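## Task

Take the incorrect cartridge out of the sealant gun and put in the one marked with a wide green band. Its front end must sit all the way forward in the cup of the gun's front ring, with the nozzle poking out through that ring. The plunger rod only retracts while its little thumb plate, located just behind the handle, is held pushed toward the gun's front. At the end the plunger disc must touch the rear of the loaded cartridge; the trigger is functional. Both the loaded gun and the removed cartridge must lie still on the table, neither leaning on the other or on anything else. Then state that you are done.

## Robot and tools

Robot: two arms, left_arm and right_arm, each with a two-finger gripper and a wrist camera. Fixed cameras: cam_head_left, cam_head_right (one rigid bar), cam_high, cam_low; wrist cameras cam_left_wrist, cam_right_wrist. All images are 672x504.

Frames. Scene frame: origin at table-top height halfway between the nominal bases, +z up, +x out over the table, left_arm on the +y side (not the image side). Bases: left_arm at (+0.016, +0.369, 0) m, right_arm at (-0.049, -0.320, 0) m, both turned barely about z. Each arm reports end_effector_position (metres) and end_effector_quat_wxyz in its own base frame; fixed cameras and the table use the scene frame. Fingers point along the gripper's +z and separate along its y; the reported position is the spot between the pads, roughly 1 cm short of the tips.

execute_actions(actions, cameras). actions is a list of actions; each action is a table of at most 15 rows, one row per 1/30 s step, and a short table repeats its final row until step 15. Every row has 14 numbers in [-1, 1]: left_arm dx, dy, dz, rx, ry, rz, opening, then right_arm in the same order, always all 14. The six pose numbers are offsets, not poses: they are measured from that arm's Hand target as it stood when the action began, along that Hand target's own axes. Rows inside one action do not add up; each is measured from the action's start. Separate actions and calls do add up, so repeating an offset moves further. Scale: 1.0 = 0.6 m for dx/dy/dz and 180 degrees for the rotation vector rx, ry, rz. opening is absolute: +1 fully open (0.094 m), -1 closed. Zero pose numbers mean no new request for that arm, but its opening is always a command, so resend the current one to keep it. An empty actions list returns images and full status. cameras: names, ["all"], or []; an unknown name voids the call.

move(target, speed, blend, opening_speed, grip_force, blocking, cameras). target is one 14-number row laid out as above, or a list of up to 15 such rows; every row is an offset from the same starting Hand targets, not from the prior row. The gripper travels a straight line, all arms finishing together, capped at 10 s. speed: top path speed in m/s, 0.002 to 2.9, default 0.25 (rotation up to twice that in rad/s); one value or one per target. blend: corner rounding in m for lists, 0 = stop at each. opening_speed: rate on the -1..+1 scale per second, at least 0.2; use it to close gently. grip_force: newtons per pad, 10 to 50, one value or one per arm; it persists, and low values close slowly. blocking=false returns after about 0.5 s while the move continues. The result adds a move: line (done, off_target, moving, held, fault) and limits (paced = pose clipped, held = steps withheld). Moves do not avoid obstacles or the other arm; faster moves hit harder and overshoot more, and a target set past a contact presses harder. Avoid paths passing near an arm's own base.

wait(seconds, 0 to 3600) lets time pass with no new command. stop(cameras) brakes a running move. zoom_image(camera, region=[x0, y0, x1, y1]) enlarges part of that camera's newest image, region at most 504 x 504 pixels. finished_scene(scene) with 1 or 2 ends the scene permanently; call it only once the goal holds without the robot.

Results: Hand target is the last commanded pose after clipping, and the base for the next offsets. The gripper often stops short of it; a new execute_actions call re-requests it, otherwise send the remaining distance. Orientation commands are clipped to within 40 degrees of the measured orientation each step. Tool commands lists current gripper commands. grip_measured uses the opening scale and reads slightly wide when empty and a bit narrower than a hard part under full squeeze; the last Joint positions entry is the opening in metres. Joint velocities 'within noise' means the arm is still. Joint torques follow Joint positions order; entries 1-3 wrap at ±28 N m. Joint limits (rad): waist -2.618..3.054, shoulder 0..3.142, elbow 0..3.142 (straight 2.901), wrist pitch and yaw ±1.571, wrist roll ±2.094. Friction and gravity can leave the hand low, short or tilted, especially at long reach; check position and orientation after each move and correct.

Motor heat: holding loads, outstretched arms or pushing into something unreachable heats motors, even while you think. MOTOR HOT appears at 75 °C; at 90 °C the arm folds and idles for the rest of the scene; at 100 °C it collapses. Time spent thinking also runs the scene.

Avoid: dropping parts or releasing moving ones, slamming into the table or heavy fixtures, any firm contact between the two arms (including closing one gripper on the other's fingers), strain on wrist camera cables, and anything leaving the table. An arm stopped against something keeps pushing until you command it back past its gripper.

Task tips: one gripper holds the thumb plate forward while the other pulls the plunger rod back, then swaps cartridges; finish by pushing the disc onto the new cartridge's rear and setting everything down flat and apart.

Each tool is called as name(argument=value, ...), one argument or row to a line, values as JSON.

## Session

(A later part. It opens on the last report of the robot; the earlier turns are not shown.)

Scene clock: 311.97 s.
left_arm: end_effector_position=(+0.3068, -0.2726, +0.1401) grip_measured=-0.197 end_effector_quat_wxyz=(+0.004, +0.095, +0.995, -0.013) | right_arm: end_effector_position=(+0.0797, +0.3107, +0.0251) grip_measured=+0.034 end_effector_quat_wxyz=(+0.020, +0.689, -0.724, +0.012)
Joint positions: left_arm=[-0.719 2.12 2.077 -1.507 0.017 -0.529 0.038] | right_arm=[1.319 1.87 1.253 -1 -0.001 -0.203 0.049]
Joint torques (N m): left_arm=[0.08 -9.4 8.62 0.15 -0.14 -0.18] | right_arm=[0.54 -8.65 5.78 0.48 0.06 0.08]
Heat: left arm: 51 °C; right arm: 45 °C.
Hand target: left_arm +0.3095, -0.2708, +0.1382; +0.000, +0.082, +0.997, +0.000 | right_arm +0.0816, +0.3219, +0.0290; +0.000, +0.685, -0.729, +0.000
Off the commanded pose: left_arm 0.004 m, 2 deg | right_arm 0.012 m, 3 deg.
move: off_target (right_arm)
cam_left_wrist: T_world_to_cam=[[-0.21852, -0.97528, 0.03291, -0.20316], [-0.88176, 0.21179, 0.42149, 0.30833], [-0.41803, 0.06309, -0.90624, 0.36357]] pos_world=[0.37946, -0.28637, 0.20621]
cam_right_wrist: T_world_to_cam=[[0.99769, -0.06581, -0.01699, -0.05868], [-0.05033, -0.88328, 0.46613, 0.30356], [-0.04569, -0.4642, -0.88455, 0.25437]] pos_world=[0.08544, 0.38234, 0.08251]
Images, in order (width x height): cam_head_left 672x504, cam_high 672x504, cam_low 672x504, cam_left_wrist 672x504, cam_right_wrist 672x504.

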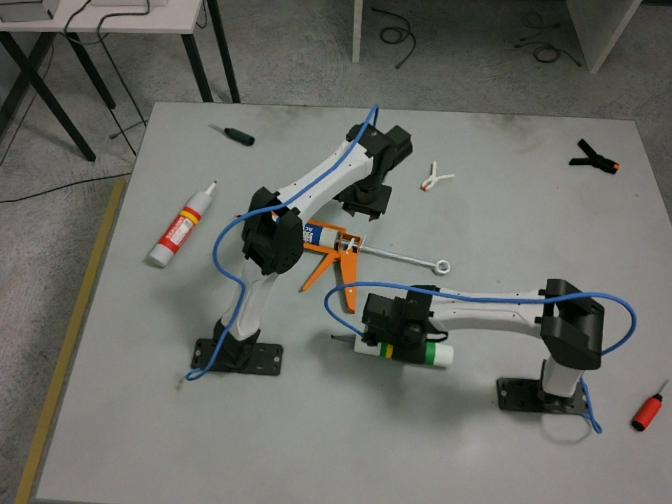

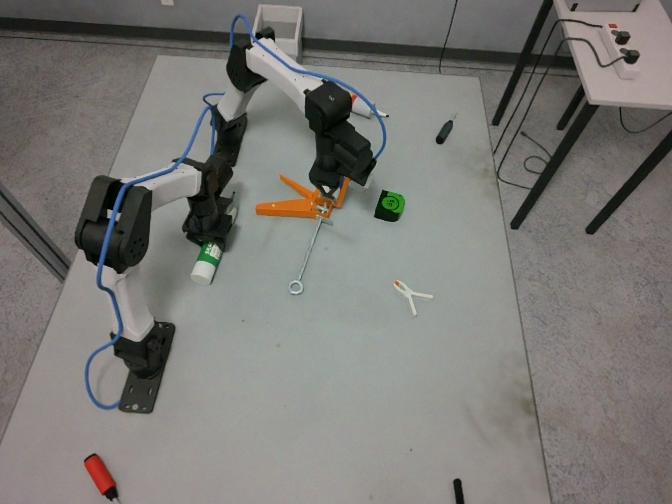

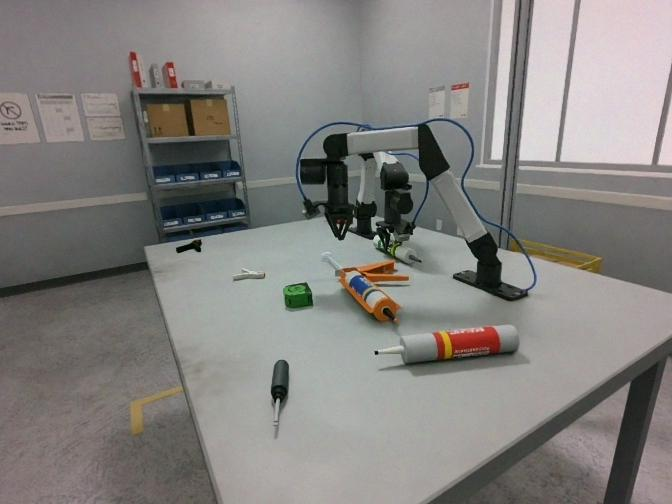

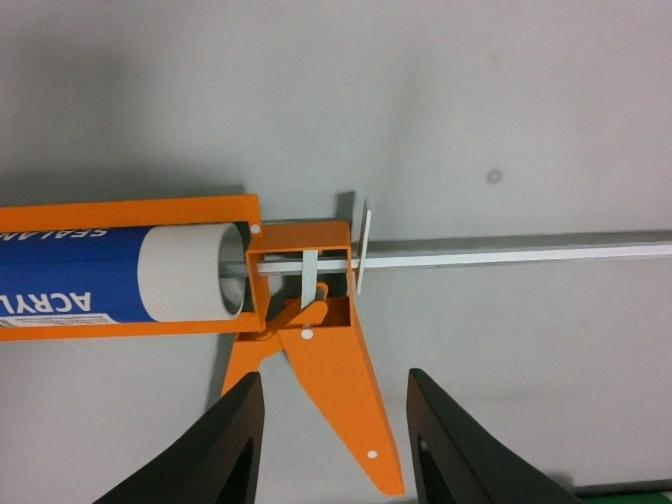

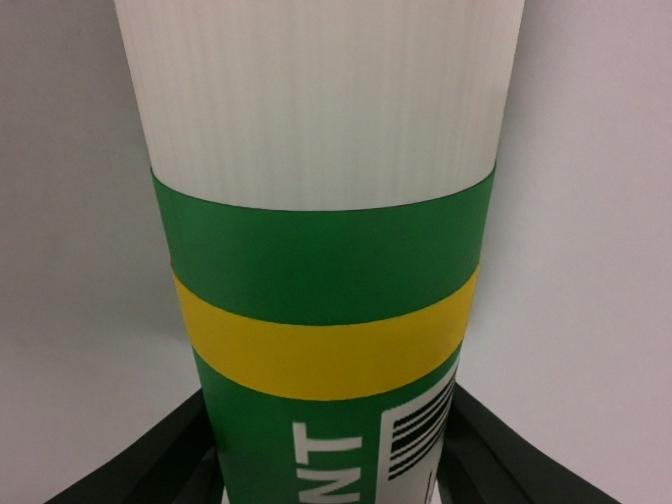

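move(
  target=[
    [0.013,-0.028,0.075,0,0,0,-0.2,0,0,0,0,0,0,-0.1],
    [0.013,-0.028,0.075,0,0,0,-0.2,0,0,0,0,0,0,0.4],
    [0.013,-0.028,0.075,0,0,0,-0.2,0,0,-0.06,0,0,0,0.4],
    [0.013,-0.028,0.075,0,0,0,-0.2,0,0,-0.2,0,0,0,0.4],
  ],
  speed=[0.15,0.06,0.06,0.15],
  cameras=["cam_left_wrist","cam_head_left","cam_right_wrist"],
)

zoom_image(
  camera="cam_left_wrist",
  region=[180, 160, 420, 440],
)

Scene clock: 374.03 s.
left_arm: end_effector_position=(+0.2924, -0.2863, +0.1021) grip_measured=-0.197 end_effector_quat_wxyz=(-0.006, +0.097, +0.995, -0.005) | right_arm: end_effector_position=(+0.0818, +0.3189, +0.1331) grip_measured=+0.398 end_effector_quat_wxyz=(+0.016, +0.689, -0.724, +0.009)
Joint positions: left_arm=[-0.768 2.12 1.925 -1.378 0.015 -0.573 0.038] | right_arm=[1.319 1.826 1.633 -1.416 -0.001 -0.203 0.066]
Joint torques (N m): left_arm=[0.49 -10.41 5.14 0.6 -0.08 -0.2] | right_arm=[0.51 -10.11 8.87 0.02 0.12 0.08]
Heat: left arm: 52 °C; right arm: 43 °C.
Hand target: left_arm +0.2991, -0.2861, +0.0932; +0.000, +0.082, +0.997, +0.000 | right_arm +0.0816, +0.3219, +0.1490; +0.000, +0.685, -0.729, +0.000
Off the commanded pose: left_arm 0.011 m, 2 deg | right_arm 0.016 m, 2 deg.
move: off_target (left_arm, right_arm); target 2's new opening was sent with right_arm's hand 0.012 m and 3 deg from that target
cam_left_wrist: T_world_to_cam=[[-0.22261, -0.9747, 0.02013, -0.21579], [-0.87362, 0.2086, 0.43963, 0.30951], [-0.4327, 0.08028, -0.89795, 0.33231]] pos_world=[0.36615, -0.30157, 0.16667]
cam_right_wrist: T_world_to_cam=[[0.99772, -0.06573, -0.0153, -0.05859], [-0.05144, -0.88738, 0.45816, 0.26295], [-0.04369, -0.45633, -0.88874, 0.35168]] pos_world=[0.08735, 0.38997, 0.19118]
Images, in order (width x height): cam_head_left 672x504, cam_left_wrist 672x504, cam_right_wrist 672x504.

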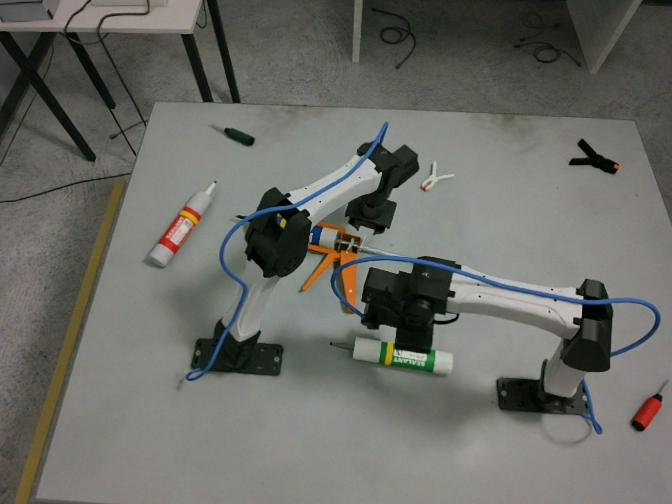

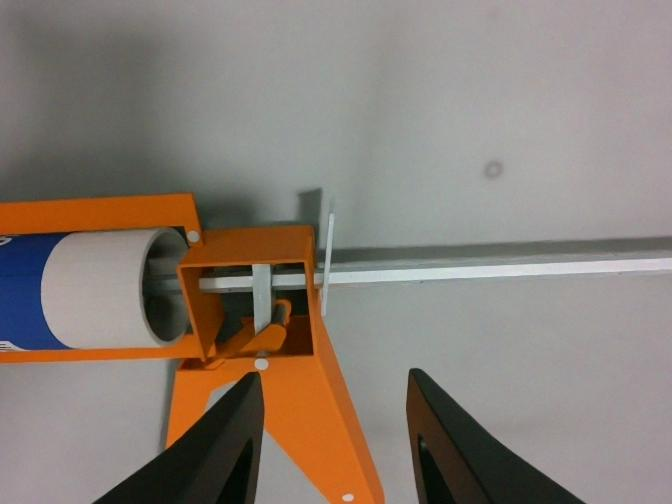

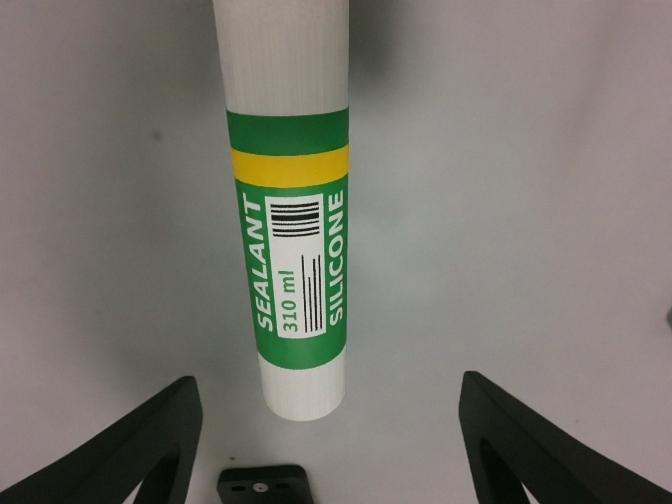

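Scaled by 1.800 from the camera's image (finer frame: 960x720).

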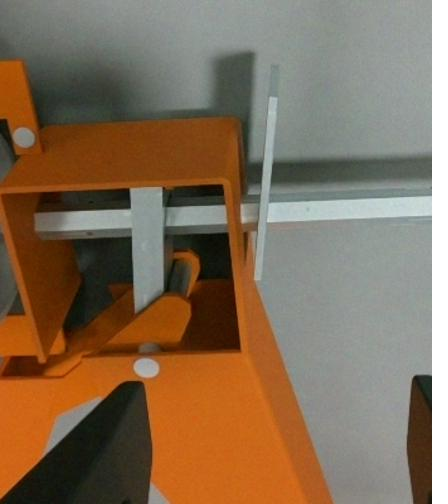

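move(
  target=[-0.008,0.003,0.06,0,0,0,-0.55,0.2696,-0.357,0.104,0.012,-0.2223,0.0327,0.3],
  speed=0.2,
  cameras=["cam_left_wrist","cam_right_wrist"],
)

zoom_image(
  camera="cam_left_wrist",
  region=[180, 220, 420, 500],
)

Scene clock: 436.53 s.
left_arm: end_effector_position=(+0.2965, -0.2876, +0.0693) grip_measured=-0.547 end_effector_quat_wxyz=(-0.003, +0.095, +0.995, -0.008) | right_arm: end_effector_position=(+0.2688, +0.1429, +0.0759) grip_measured=+0.302 end_effector_quat_wxyz=(+0.224, -0.600, +0.735, +0.224)
Joint positions: left_arm=[-0.764 2.131 1.812 -1.246 0.015 -0.573 0.021] | right_arm=[0.149 1.54 0.937 -0.784 -0.623 -1.161 0.061]
Joint torques (N m): left_arm=[1.06 -9.69 5.2 0.64 -0.1 -0.1] | right_arm=[-1.11 -5.05 7.47 1.03 -0.66 -0.2]
Heat: left arm: 55 °C; right arm: 48 °C.
Hand target: left_arm +0.3042, -0.2851, +0.0572; +0.000, +0.082, +0.997, +0.000 | right_arm +0.2854, +0.1472, +0.0868; +0.262, -0.606, +0.718, +0.220
Off the commanded pose: left_arm 0.015 m, 2 deg | right_arm 0.020 m, 5 deg.
move: off_target (left_arm, right_arm)
cam_left_wrist: T_world_to_cam=[[-0.21817, -0.97561, 0.02412, -0.21735], [-0.877, 0.20684, 0.43369, 0.32858], [-0.42811, 0.07347, -0.90074, 0.30158]] pos_world=[0.36986, -0.30217, 0.13439]
cam_right_wrist: T_world_to_cam=[[0.97913, -0.18843, -0.07618, -0.23054], [-0.20018, -0.95888, -0.20121, 0.24285], [-0.03514, 0.21226, -0.97658, 0.13757]] pos_world=[0.27918, 0.16022, 0.16565]

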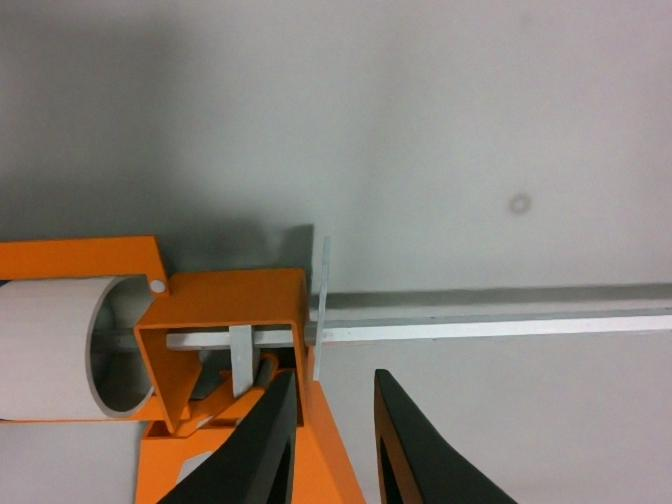

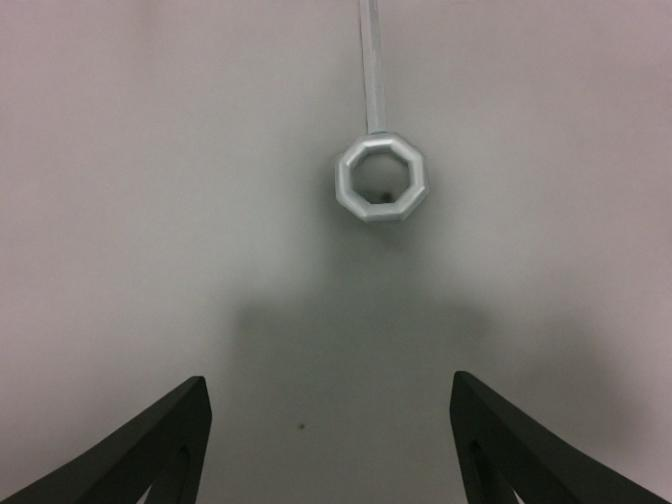

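Scaled by 1.800 from the camera's image (finer frame: 960x720).

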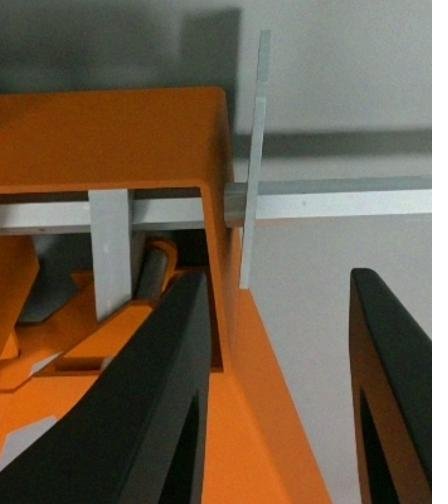

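move(
  target=[-0.006,0.0125,0.02,0,0,0,-0.55,-0.026,-0.015,0.089,0,0,0,0.3],
  speed=0.1,
  cameras=["cam_left_wrist","cam_right_wrist"],
)

zoom_image(
  camera="cam_left_wrist",
  region=[180, 220, 420, 500],
)

Scene clock: 478.47 s.
left_arm: end_effector_position=(+0.3019, -0.2814, +0.0585) grip_measured=-0.547 end_effector_quat_wxyz=(-0.001, +0.085, +0.996, -0.009) | right_arm: end_effector_position=(+0.2902, +0.1871, +0.0525) grip_measured=+0.302 end_effector_quat_wxyz=(+0.241, -0.603, +0.724, +0.231)
Joint positions: left_arm=[-0.744 2.131 1.769 -1.2 0.015 -0.573 0.021] | right_arm=[0.274 1.663 0.937 -0.549 -0.623 -1.019 0.061]
Joint torques (N m): left_arm=[0.91 -9.61 5.15 0.61 -0.11 0.13] | right_arm=[0.53 -5.89 5.96 1.2 -0.2 0.04]
Heat: left arm: 56 °C; right arm: 48 °C.
Hand target: left_arm +0.3090, -0.2782, +0.0452; +0.000, +0.082, +0.997, +0.000 | right_arm +0.3021, +0.1913, +0.0559; +0.262, -0.606, +0.718, +0.220
Off the commanded pose: left_arm 0.015 m, 1 deg | right_arm 0.013 m, 3 deg.
move: off_target (left_arm, right_arm)
cam_left_wrist: T_world_to_cam=[[-0.19879, -0.97971, 0.02567, -0.2169], [-0.8819, 0.19025, 0.43134, 0.33373], [-0.42747, 0.06311, -0.90182, 0.29071]] pos_world=[0.37547, -0.29434, 0.12379]
cam_right_wrist: T_world_to_cam=[[0.98305, -0.17311, -0.06036, -0.2498], [-0.18258, -0.95422, -0.23689, 0.28064], [-0.01658, 0.2439, -0.96966, 0.0943]] pos_world=[0.29836, 0.20155, 0.14284]

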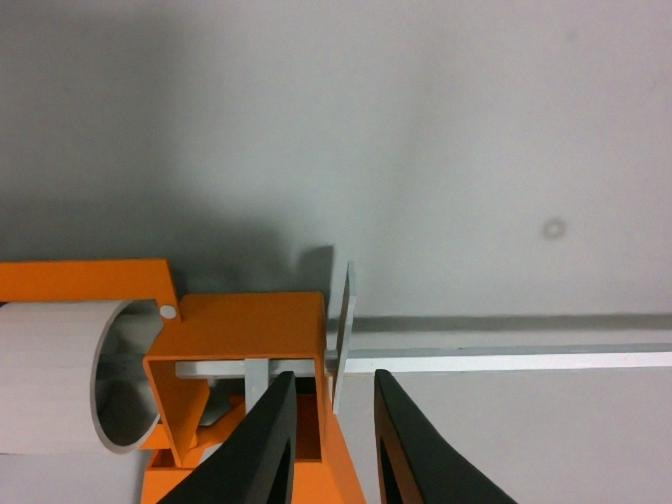

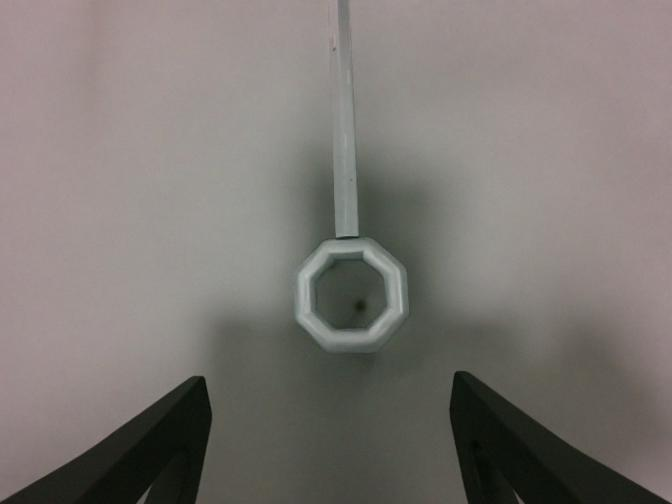

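Scaled by 1.800 from the camera's image (finer frame: 960x720).

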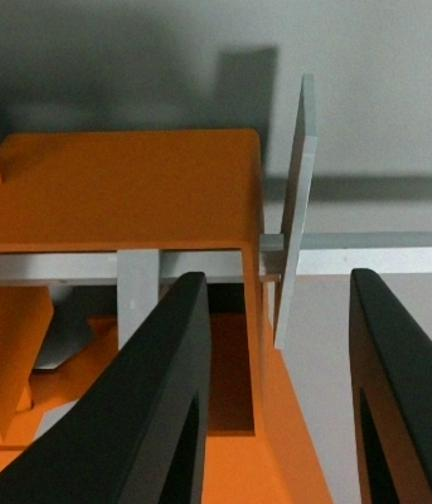

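move(
  target=[-0.002,0,0.02,0,0,0,-0.55,0,0,0,0,0,0,0.3],
  speed=0.05,
  cameras=["cam_left_wrist"],
)

zoom_image(
  camera="cam_left_wrist",
  region=[180, 220, 420, 500],
)

Scene clock: 494.13 s.
left_arm: end_effector_position=(+0.3009, -0.2805, +0.0468) grip_measured=-0.547 end_effector_quat_wxyz=(-0.006, +0.085, +0.996, -0.005) | right_arm: end_effector_position=(+0.2902, +0.1871, +0.0525) grip_measured=+0.302 end_effector_quat_wxyz=(+0.241, -0.603, +0.724, +0.231)
Joint positions: left_arm=[-0.744 2.143 1.741 -1.171 0.015 -0.573 0.021] | right_arm=[0.274 1.663 0.937 -0.549 -0.623 -1.019 0.061]
Joint torques (N m): left_arm=[1.09 -9.46 4.96 0.74 -0.1 0.15] | right_arm=[0.47 -5.85 6.11 1.23 -0.23 0.1]
Heat: left arm: 56 °C; right arm: 47 °C.
Hand target: left_arm +0.3102, -0.2784, +0.0332; +0.000, +0.082, +0.997, +0.000 | right_arm +0.3021, +0.1913, +0.0559; +0.262, -0.606, +0.718, +0.220
Off the commanded pose: left_arm 0.017 m, 1 deg | right_arm 0.013 m, 3 deg.
move: off_target (left_arm)
cam_left_wrist: T_world_to_cam=[[-0.19862, -0.97987, 0.02018, -0.21579], [-0.87846, 0.18712, 0.43966, 0.33543], [-0.43458, 0.0696, -0.89794, 0.28342]] pos_world=[0.37497, -0.29394, 0.11137]

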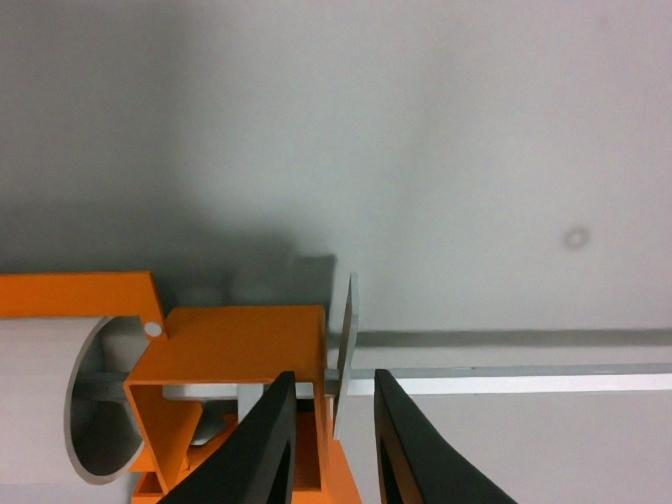

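Scaled by 1.800 from the camera's image (finer frame: 960x720).

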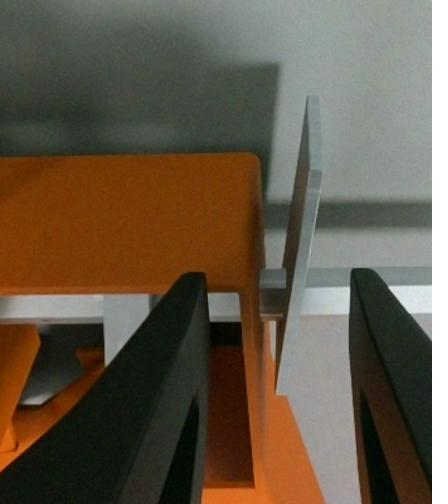

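move(
  target=[-0.008,0.000,0.002,0,0,0,-0.55,0,0,0,0,0,0,0.3],
  speed=0.05,
  cameras=["cam_left_wrist"],
)

zoom_image(
  camera="cam_left_wrist",
  region=[180, 220, 420, 500],
)

Scene clock: 505.50 s.
left_arm: end_effector_position=(+0.3026, -0.2803, +0.0468) grip_measured=-0.547 end_effector_quat_wxyz=(-0.004, +0.084, +0.996, -0.007) | right_arm: end_effector_position=(+0.2902, +0.1871, +0.0525) grip_measured=+0.302 end_effector_quat_wxyz=(+0.241, -0.603, +0.724, +0.231)
Joint positions: left_arm=[-0.741 2.143 1.741 -1.166 0.015 -0.573 0.021] | right_arm=[0.274 1.663 0.937 -0.549 -0.623 -1.019 0.061]
Joint torques (N m): left_arm=[1.39 -8.39 6.75 0.65 -0.08 0.23] | right_arm=[0.61 -5.86 6 1.22 -0.26 0.06]
Heat: left arm: 55 °C; right arm: 46 °C.
Hand target: left_arm +0.3149, -0.2792, +0.0320; +0.000, +0.082, +0.997, +0.000 | right_arm +0.3021, +0.1913, +0.0559; +0.262, -0.606, +0.718, +0.220
Off the commanded pose: left_arm 0.019 m, 1 deg | right_arm 0.013 m, 3 deg.
move: off_target (left_arm)
cam_left_wrist: T_world_to_cam=[[-0.19567, -0.98041, 0.02252, -0.21644], [-0.88054, 0.18575, 0.43605, 0.33729], [-0.43169, 0.06549, -0.89964, 0.2822]] pos_world=[0.37647, -0.29333, 0.11168]

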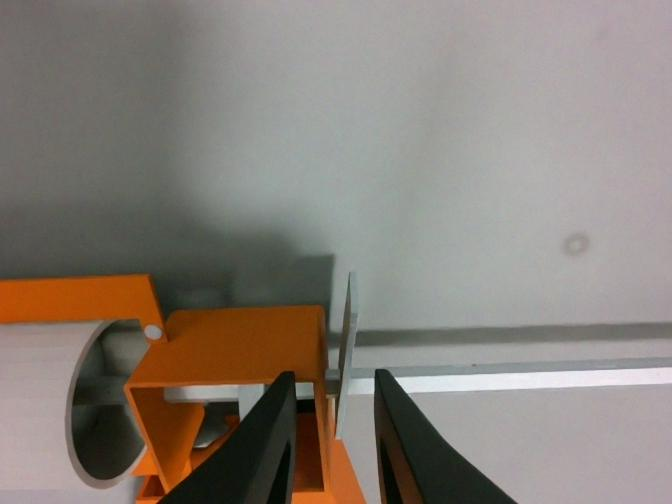

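Scaled by 1.800 from the camera's image (finer frame: 960x720).

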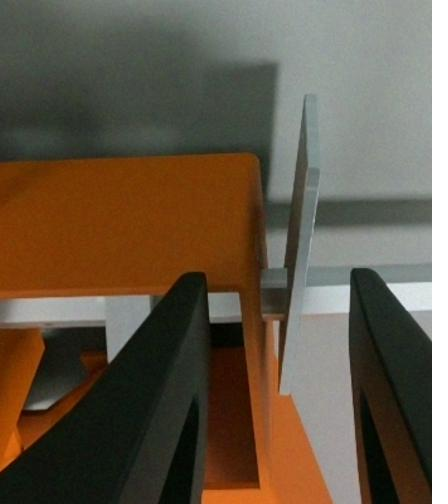

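move(
  target=[-0.009,0.000,0.008,0,0,0,-0.55,0,0,0,0,0,0,0.3],
  speed=0.05,
  cameras=["cam_left_wrist"],
)

zoom_image(
  camera="cam_left_wrist",
  region=[180, 220, 420, 500],
)

Scene clock: 520.17 s.
left_arm: end_effector_position=(+0.3118, -0.2794, +0.0450) grip_measured=-0.547 end_effector_quat_wxyz=(+0.005, +0.078, +0.997, -0.005) | right_arm: end_effector_position=(+0.2902, +0.1871, +0.0525) grip_measured=+0.302 end_effector_quat_wxyz=(+0.241, -0.603, +0.724, +0.231)
Joint positions: left_arm=[-0.73 2.158 1.758 -1.157 0.001 -0.573 0.021] | right_arm=[0.274 1.663 0.937 -0.549 -0.623 -1.019 0.061]
Joint torques (N m): left_arm=[0.94 -7.91 6.84 0.64 -0.03 0.28] | right_arm=[0.61 -5.87 6.05 1.24 -0.23 0.06]
Heat: left arm: 52 °C; right arm: 46 °C.
Hand target: left_arm +0.3203, -0.2801, +0.0272; +0.000, +0.082, +0.997, +0.000 | right_arm +0.3021, +0.1913, +0.0559; +0.262, -0.606, +0.718, +0.220
Off the commanded pose: left_arm 0.020 m, 1 deg | right_arm 0.013 m, 3 deg.
move: off_target (left_arm)
cam_left_wrist: T_world_to_cam=[[-0.1854, -0.98253, 0.01626, -0.2171], [-0.88987, 0.17489, 0.42136, 0.34652], [-0.41684, 0.06365, -0.90675, 0.27967]] pos_world=[0.38469, -0.29171, 0.11111]

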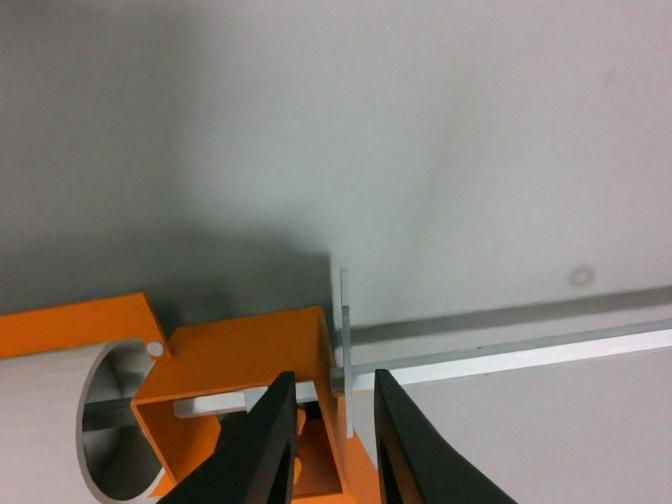

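Scaled by 1.800 from the camera's image (finer frame: 960x720).

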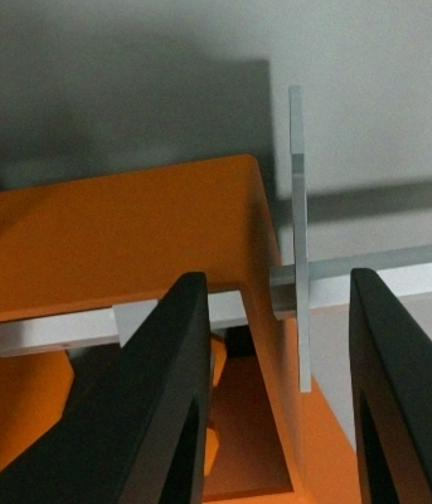

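move(
  target=[0.0,0.000,-0.04,0,0,0,-0.55,0,0,0,0,0,0,0.3],
  speed=0.06,
  cameras=["cam_left_wrist","cam_right_wrist"],
)

zoom_image(
  camera="cam_left_wrist",
  region=[180, 220, 420, 500],
)

Scene clock: 543.33 s.
left_arm: end_effector_position=(+0.3148, -0.2839, +0.0534) grip_measured=-0.547 end_effector_quat_wxyz=(+0.005, +0.078, +0.997, -0.009) | right_arm: end_effector_position=(+0.2902, +0.1871, +0.0525) grip_measured=+0.302 end_effector_quat_wxyz=(+0.241, -0.603, +0.724, +0.231)
Joint positions: left_arm=[-0.73 2.169 1.809 -1.191 0.009 -0.573 0.021] | right_arm=[0.274 1.663 0.937 -0.549 -0.623 -1.019 0.061]
Joint torques (N m): left_arm=[1.05 -10.09 8.62 0.15 -0.04 0.32] | right_arm=[0.44 -5.76 6.24 1.25 -0.27 0.07]
Heat: left arm: 52 °C; right arm: 46 °C.
Hand target: left_arm +0.3202, -0.2801, +0.0512; +0.000, +0.082, +0.997, +0.000 | right_arm +0.3021, +0.1913, +0.0559; +0.262, -0.606, +0.718, +0.220
Off the commanded pose: left_arm 0.007 m, 1 deg | right_arm 0.013 m, 3 deg.
move: done
cam_left_wrist: T_world_to_cam=[[-0.18549, -0.9823, 0.02603, -0.22157], [-0.88962, 0.17912, 0.42012, 0.34768], [-0.41735, 0.05477, -0.90709, 0.28653]] pos_world=[0.38779, -0.29562, 0.11961]
cam_right_wrist: T_world_to_cam=[[0.98305, -0.17311, -0.06036, -0.2498], [-0.18258, -0.95422, -0.23689, 0.28064], [-0.01658, 0.2439, -0.96966, 0.0943]] pos_world=[0.29836, 0.20155, 0.14284]

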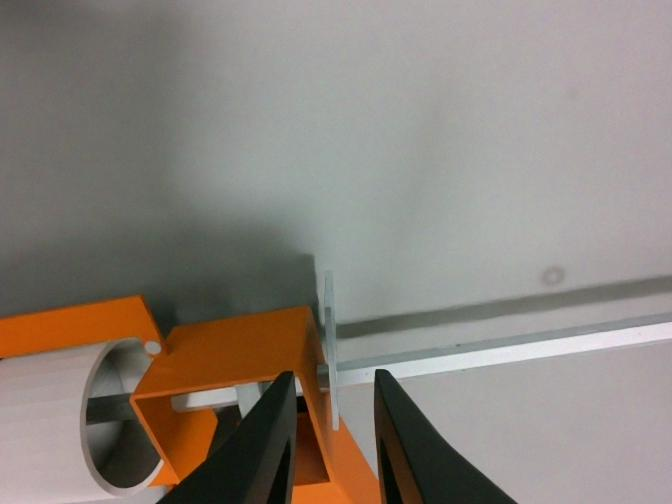

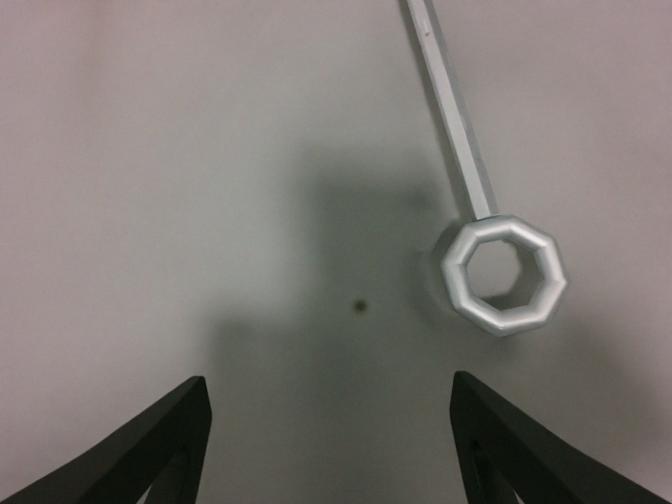

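Scaled by 1.800 from the camera's image (finer frame: 960x720).

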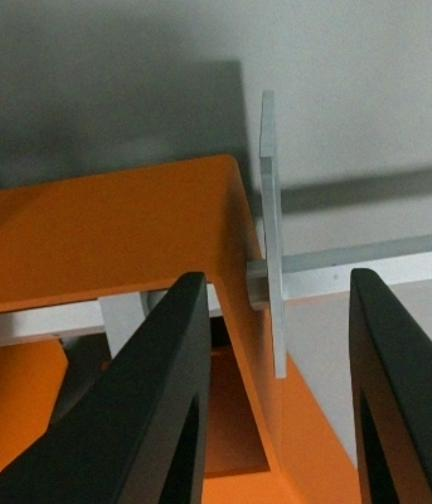

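move(
  target=[0.0,0.000,-0.05,0,0,0,-0.3,0,0,0,0,0,0,0.3],
  speed=0.05,
  cameras=["cam_left_wrist","cam_right_wrist","cam_low","cam_head_right"],
)

zoom_image(
  camera="cam_low",
  region=[300, 220, 460, 340],
)

Scene clock: 552.40 s.
left_arm: end_effector_position=(+0.3150, -0.2841, +0.0804) grip_measured=-0.303 end_effector_quat_wxyz=(+0.002, +0.078, +0.997, -0.008) | right_arm: end_effector_position=(+0.2902, +0.1871, +0.0525) grip_measured=+0.302 end_effector_quat_wxyz=(+0.241, -0.603, +0.724, +0.231)
Joint positions: left_arm=[-0.73 2.169 1.916 -1.305 0.009 -0.573 0.033] | right_arm=[0.274 1.663 0.937 -0.549 -0.623 -1.019 0.061]
Joint torques (N m): left_arm=[1.07 -10.71 8.77 0.1 -0.03 0.33] | right_arm=[0.64 -5.71 6.15 1.21 -0.24 0.05]
Heat: left arm: 54 °C; right arm: 46 °C.
Hand target: left_arm +0.3202, -0.2801, +0.0812; +0.000, +0.082, +0.997, +0.000 | right_arm +0.3021, +0.1913, +0.0559; +0.262, -0.606, +0.718, +0.220
Off the commanded pose: left_arm 0.007 m, 1 deg | right_arm 0.013 m, 3 deg.
move: done
cam_left_wrist: T_world_to_cam=[[-0.18537, -0.9824, 0.02288, -0.22227], [-0.88767, 0.1774, 0.42494, 0.33507], [-0.42152, 0.05846, -0.90493, 0.31328]] pos_world=[0.38828, -0.29612, 0.1462]
cam_right_wrist: T_world_to_cam=[[0.98305, -0.17311, -0.06036, -0.2498], [-0.18258, -0.95422, -0.23689, 0.28064], [-0.01658, 0.2439, -0.96966, 0.0943]] pos_world=[0.29836, 0.20155, 0.14284]
Images, in order (width x height): cam_head_right 672x504, cam_low 672x504, cam_left_wrist 672x504, cam_right_wrist 672x504.

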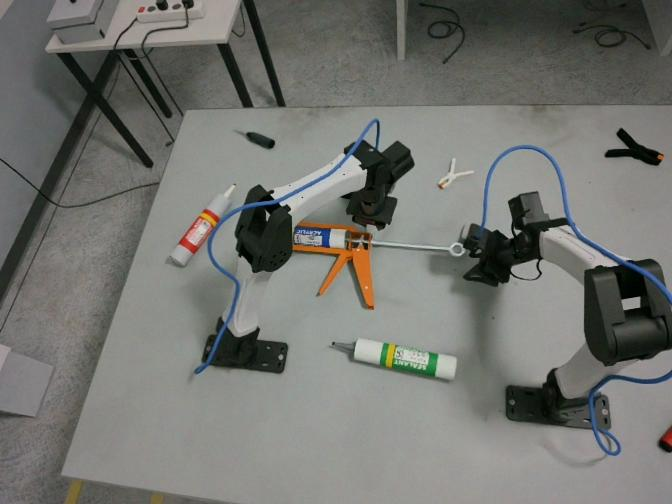

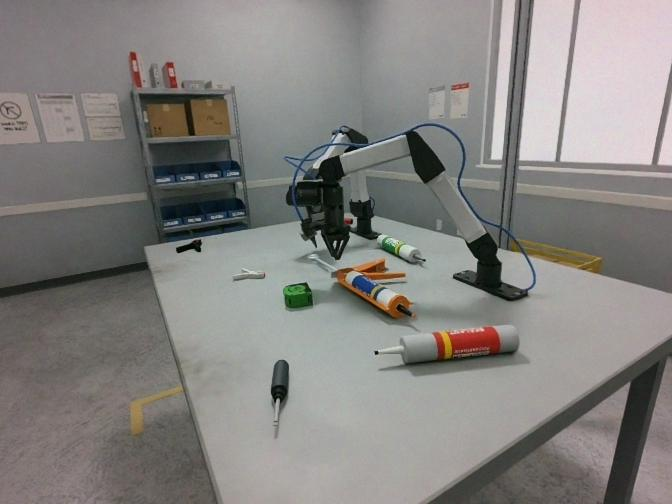

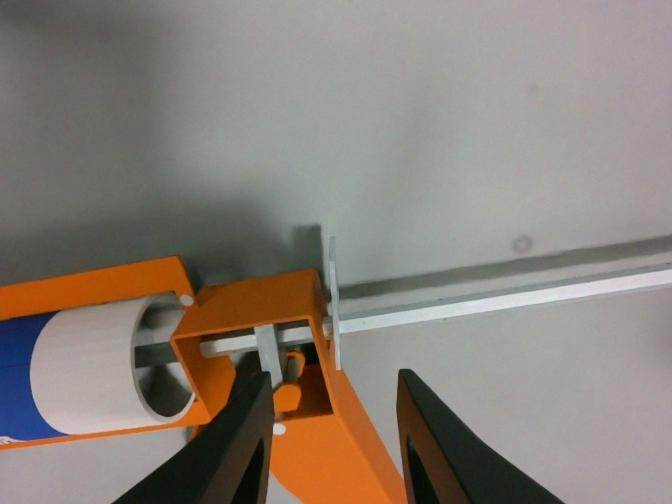

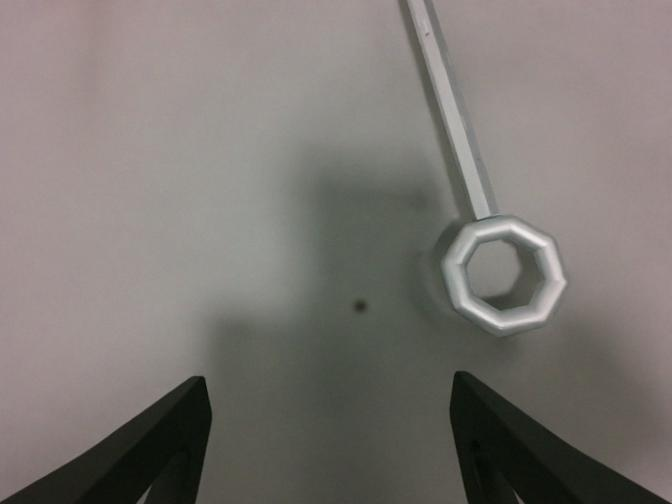

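Scaled by 3.150 from the camera's image (finer frame: 960x720).

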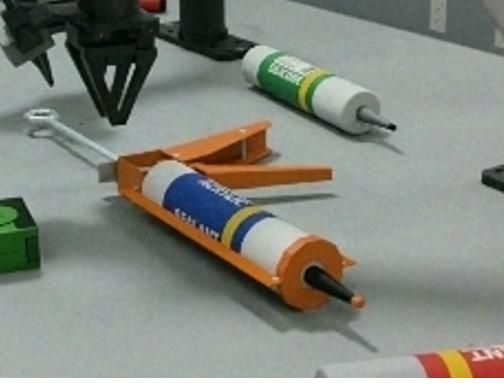

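zoom_image(
  camera="cam_left_wrist",
  region=[100, 200, 420, 500],
)

zoom_image(
  camera="cam_head_right",
  region=[280, 180, 500, 330],
)

Scaled by 1.575 from the camera's image (finer frame: 960x720).

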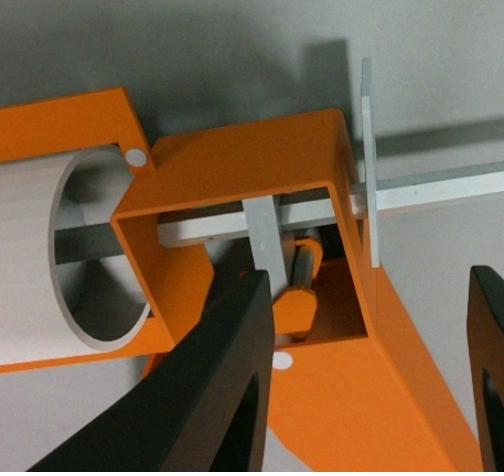

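Scaled by 2.291 from the camera's image (finer frame: 960x720).

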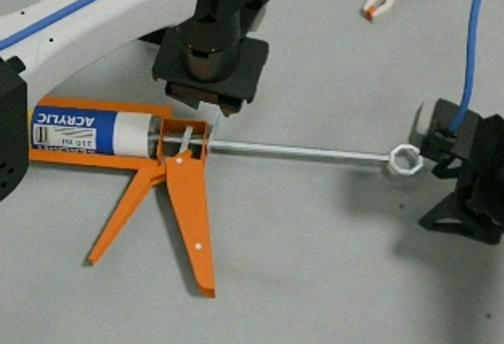

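move(
  target=[0.0,0.000,-0.03,0,0,0,-0.3,0,0,-0.1,0,0,0,0.3],
  speed=0.06,
  cameras=["cam_right_wrist","cam_head_left","cam_high"],
)

zoom_image(
  camera="cam_high",
  region=[240, 140, 420, 320],
)

Scene clock: 592.47 s.
left_arm: end_effector_position=(+0.3152, -0.2842, +0.0997) grip_measured=-0.303 end_effector_quat_wxyz=(+0.004, +0.078, +0.997, -0.009) | right_arm: end_effector_position=(+0.2885, +0.1501, +0.0799) grip_measured=+0.302 end_effector_quat_wxyz=(+0.233, -0.600, +0.733, +0.221)
Joint positions: left_arm=[-0.73 2.169 1.993 -1.378 0.009 -0.573 0.033] | right_arm=[0.162 1.594 1.001 -0.762 -0.623 -1.14 0.061]
Joint torques (N m): left_arm=[1.25 -10.43 8.68 0.12 -0.06 0.29] | right_arm=[-1.22 -8.8 8.9 0.42 -0.63 -0.16]
Heat: left arm: 58 °C; right arm: 46 °C.
Hand target: left_arm +0.3202, -0.2801, +0.0992; +0.000, +0.082, +0.997, +0.000 | right_arm +0.2955, +0.1533, +0.1019; +0.262, -0.606, +0.718, +0.220
Off the commanded pose: left_arm 0.006 m, 1 deg | right_arm 0.023 m, 4 deg.
move: off_target (right_arm)
cam_right_wrist: T_world_to_cam=[[0.97979, -0.19115, -0.05896, -0.24924], [-0.19939, -0.95689, -0.21122, 0.25478], [-0.01604, 0.21871, -0.97566, 0.13398]] pos_world=[0.29716, 0.16685, 0.16984]
Images, in order (width x height): cam_head_left 672x504, cam_high 672x504, cam_right_wrist 672x504.

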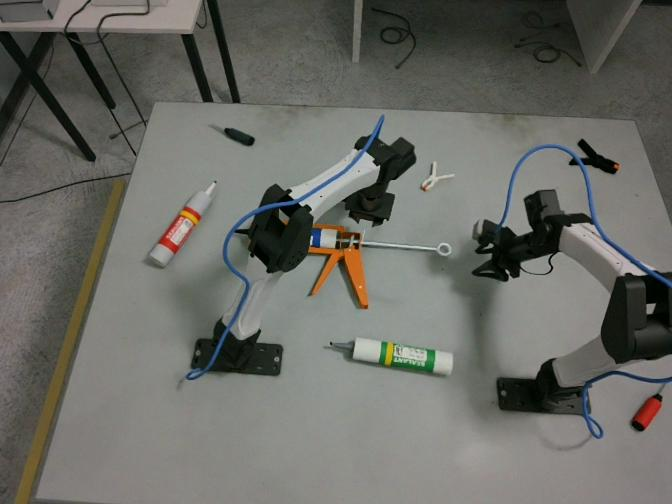

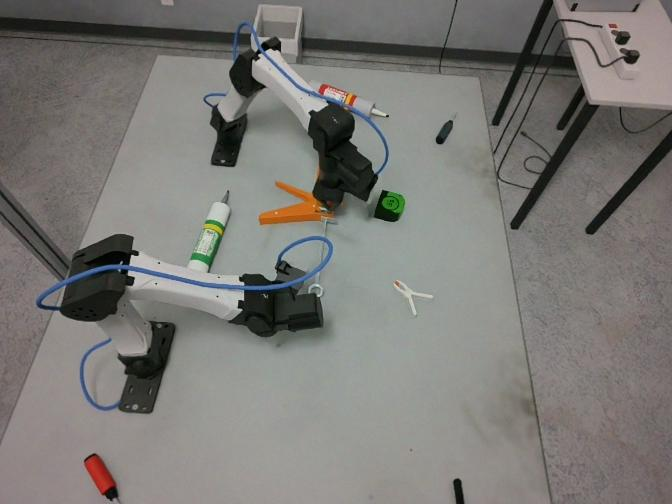

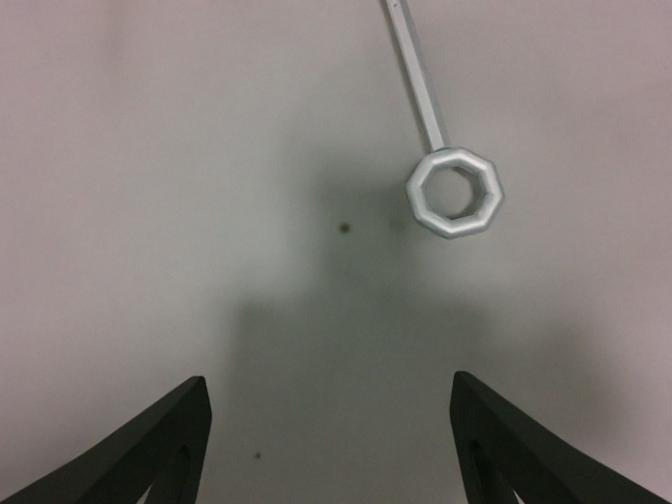

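Scaled by 2.800 from the camera's image (finer frame: 960x720).

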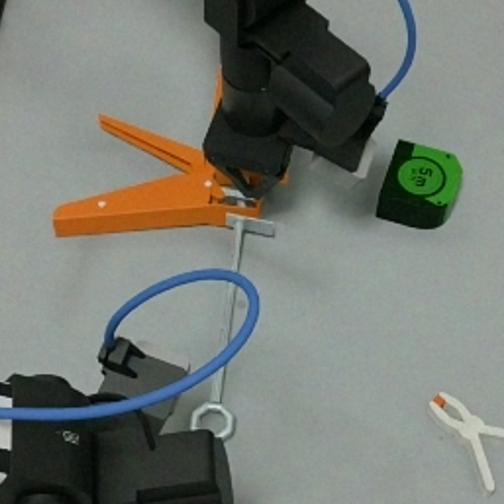

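move(
  target=[
    [0.0,0.000,-0.035,0,0,0,0,0,0,0,0,0,0,0.3],
    [0.079,0.24,-0.035,0,0,0.47,0.4,0,0,0,0,0,0,0.3],
  ],
  speed=0.2,
  blend=[0.01,0],
  cameras=["cam_left_wrist"],
)

Scene clock: 637.37 s.
left_arm: end_effector_position=(+0.2915, -0.1318, +0.1124) grip_measured=+0.397 end_effector_quat_wxyz=(-0.024, +0.725, +0.688, -0.010) | right_arm: end_effector_position=(+0.2885, +0.1501, +0.0799) grip_measured=+0.302 end_effector_quat_wxyz=(+0.233, -0.600, +0.733, +0.221)
Joint positions: left_arm=[-0.425 1.804 1.523 -1.343 0 1.198 0.066] | right_arm=[0.162 1.594 1.001 -0.762 -0.623 -1.14 0.061]
Joint torques (N m): left_arm=[0.92 -11.79 4.81 0.43 0.02 0.27] | right_arm=[-1.06 -8.98 9.02 0.4 -0.65 -0.14]
Heat: left arm: 60 °C; right arm: 46 °C.
Hand target: left_arm +0.2969, -0.1304, +0.1203; +0.000, +0.731, +0.682, +0.001 | right_arm +0.2955, +0.1533, +0.1019; +0.262, -0.606, +0.718, +0.220
Off the commanded pose: left_arm 0.010 m, 3 deg | right_arm 0.023 m, 4 deg.
move: off_target (left_arm); target 2's new opening was sent with left_arm's hand 0.009 m and 3 deg from that target
cam_left_wrist: T_world_to_cam=[[-0.99501, 0.08118, 0.05798, 0.29453], [0.09858, 0.88945, 0.44628, 0.07757], [-0.01534, 0.44977, -0.89302, 0.25528]] pos_world=[0.28933, -0.20772, 0.17627]

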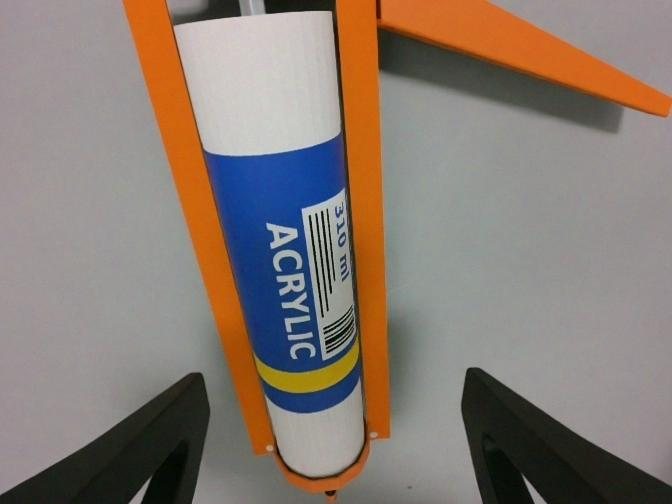

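move(
  target=[
    [0.028,0.026,0.06,0,0,-0.0195,0.4,0,0,0,0,0,0,0.3],
    [0.028,0.026,0.152,0,0,-0.0195,0.4,0,0,0,0,0,0,0.3],
  ],
  speed=0.12,
  blend=[0.01,0],
  cameras=["cam_left_wrist"],
)

Scene clock: 666.40 s.
left_arm: end_effector_position=(+0.3097, -0.1161, +0.0370) grip_measured=+0.397 end_effector_quat_wxyz=(-0.001, +0.703, +0.711, +0.000) | right_arm: end_effector_position=(+0.2885, +0.1501, +0.0799) grip_measured=+0.302 end_effector_quat_wxyz=(+0.233, -0.600, +0.733, +0.221)
Joint positions: left_arm=[-0.359 1.85 1.278 -1.001 0 1.2 0.066] | right_arm=[0.162 1.594 1.001 -0.762 -0.623 -1.14 0.061]
Joint torques (N m): left_arm=[0.77 -7.25 4.9 0.59 0.03 0.35] | right_arm=[-1.16 -8.83 8.81 0.43 -0.65 -0.17]
Heat: left arm: 62 °C; right arm: 47 °C.
Hand target: left_arm +0.3137, -0.1146, +0.0291; +0.000, +0.710, +0.704, +0.001 | right_arm +0.2955, +0.1533, +0.1019; +0.262, -0.606, +0.718, +0.220
Off the commanded pose: left_arm 0.009 m, 1 deg | right_arm 0.023 m, 4 deg.
move: done
cam_left_wrist: T_world_to_cam=[[-0.99979, 0.01753, 0.01034, 0.31149], [0.02027, 0.90181, 0.43165, 0.12161], [-0.00176, 0.43177, -0.90198, 0.17517]] pos_world=[0.30927, -0.19076, 0.10229]

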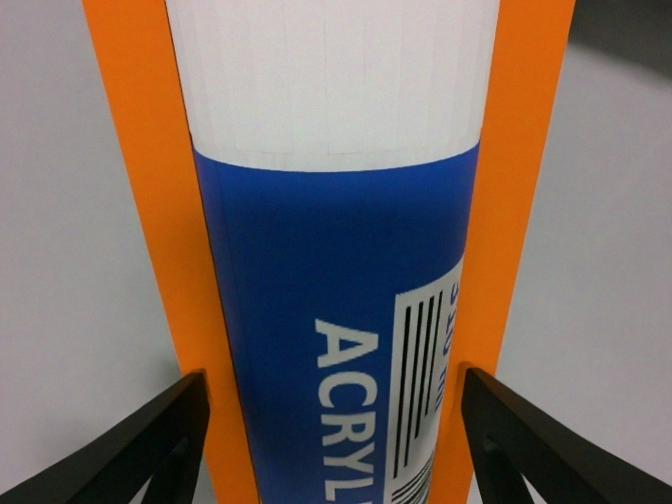

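move(
  target=[
    [0,0,0,0,0,0,-0.1,0,0,0,0,0,0,0.3],
    [0.08,-0.065,-0.008,0,0,0.022,-0.1,0,0,0,0,0,0,0.3],
  ],
  speed=0.08,
  opening_speed=0.6,
  cameras=["cam_head_left"],
)

Scene clock: 676.57 s.
left_arm: end_effector_position=(+0.2873, -0.0784, +0.0367) grip_measured=-0.009 end_effector_quat_wxyz=(+0.023, +0.723, +0.690, +0.001) | right_arm: end_effector_position=(+0.2885, +0.1501, +0.0799) grip_measured=+0.302 end_effector_quat_wxyz=(+0.233, -0.600, +0.733, +0.221)
Joint positions: left_arm=[-0.253 1.695 1.086 -0.923 0.023 1.364 0.047] | right_arm=[0.162 1.594 1.001 -0.762 -0.623 -1.14 0.061]
Joint torques (N m): left_arm=[1.26 -8.65 3.36 0.17 -0.08 0.54] | right_arm=[-1.17 -8.95 8.96 0.46 -0.59 -0.18]
Heat: left arm: 60 °C; right arm: 47 °C.
Hand target: left_arm +0.2751, -0.0663, +0.0339; +0.000, +0.734, +0.679, +0.001 | right_arm +0.2955, +0.1533, +0.1019; +0.262, -0.606, +0.718, +0.220
Off the commanded pose: left_arm 0.017 m, 3 deg | right_arm 0.023 m, 4 deg.
move: off_target (left_arm)

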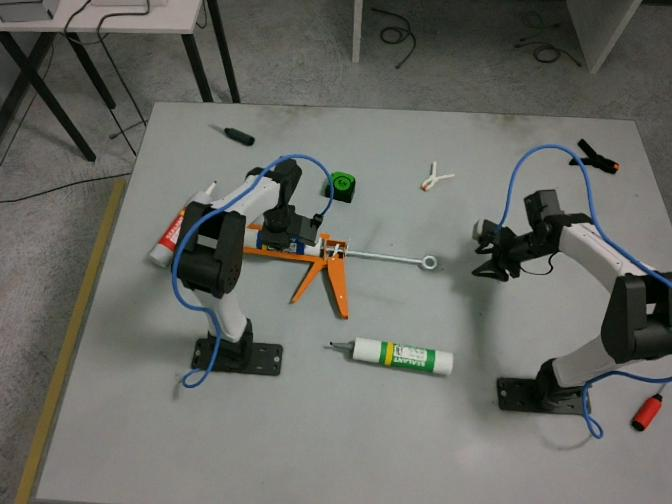

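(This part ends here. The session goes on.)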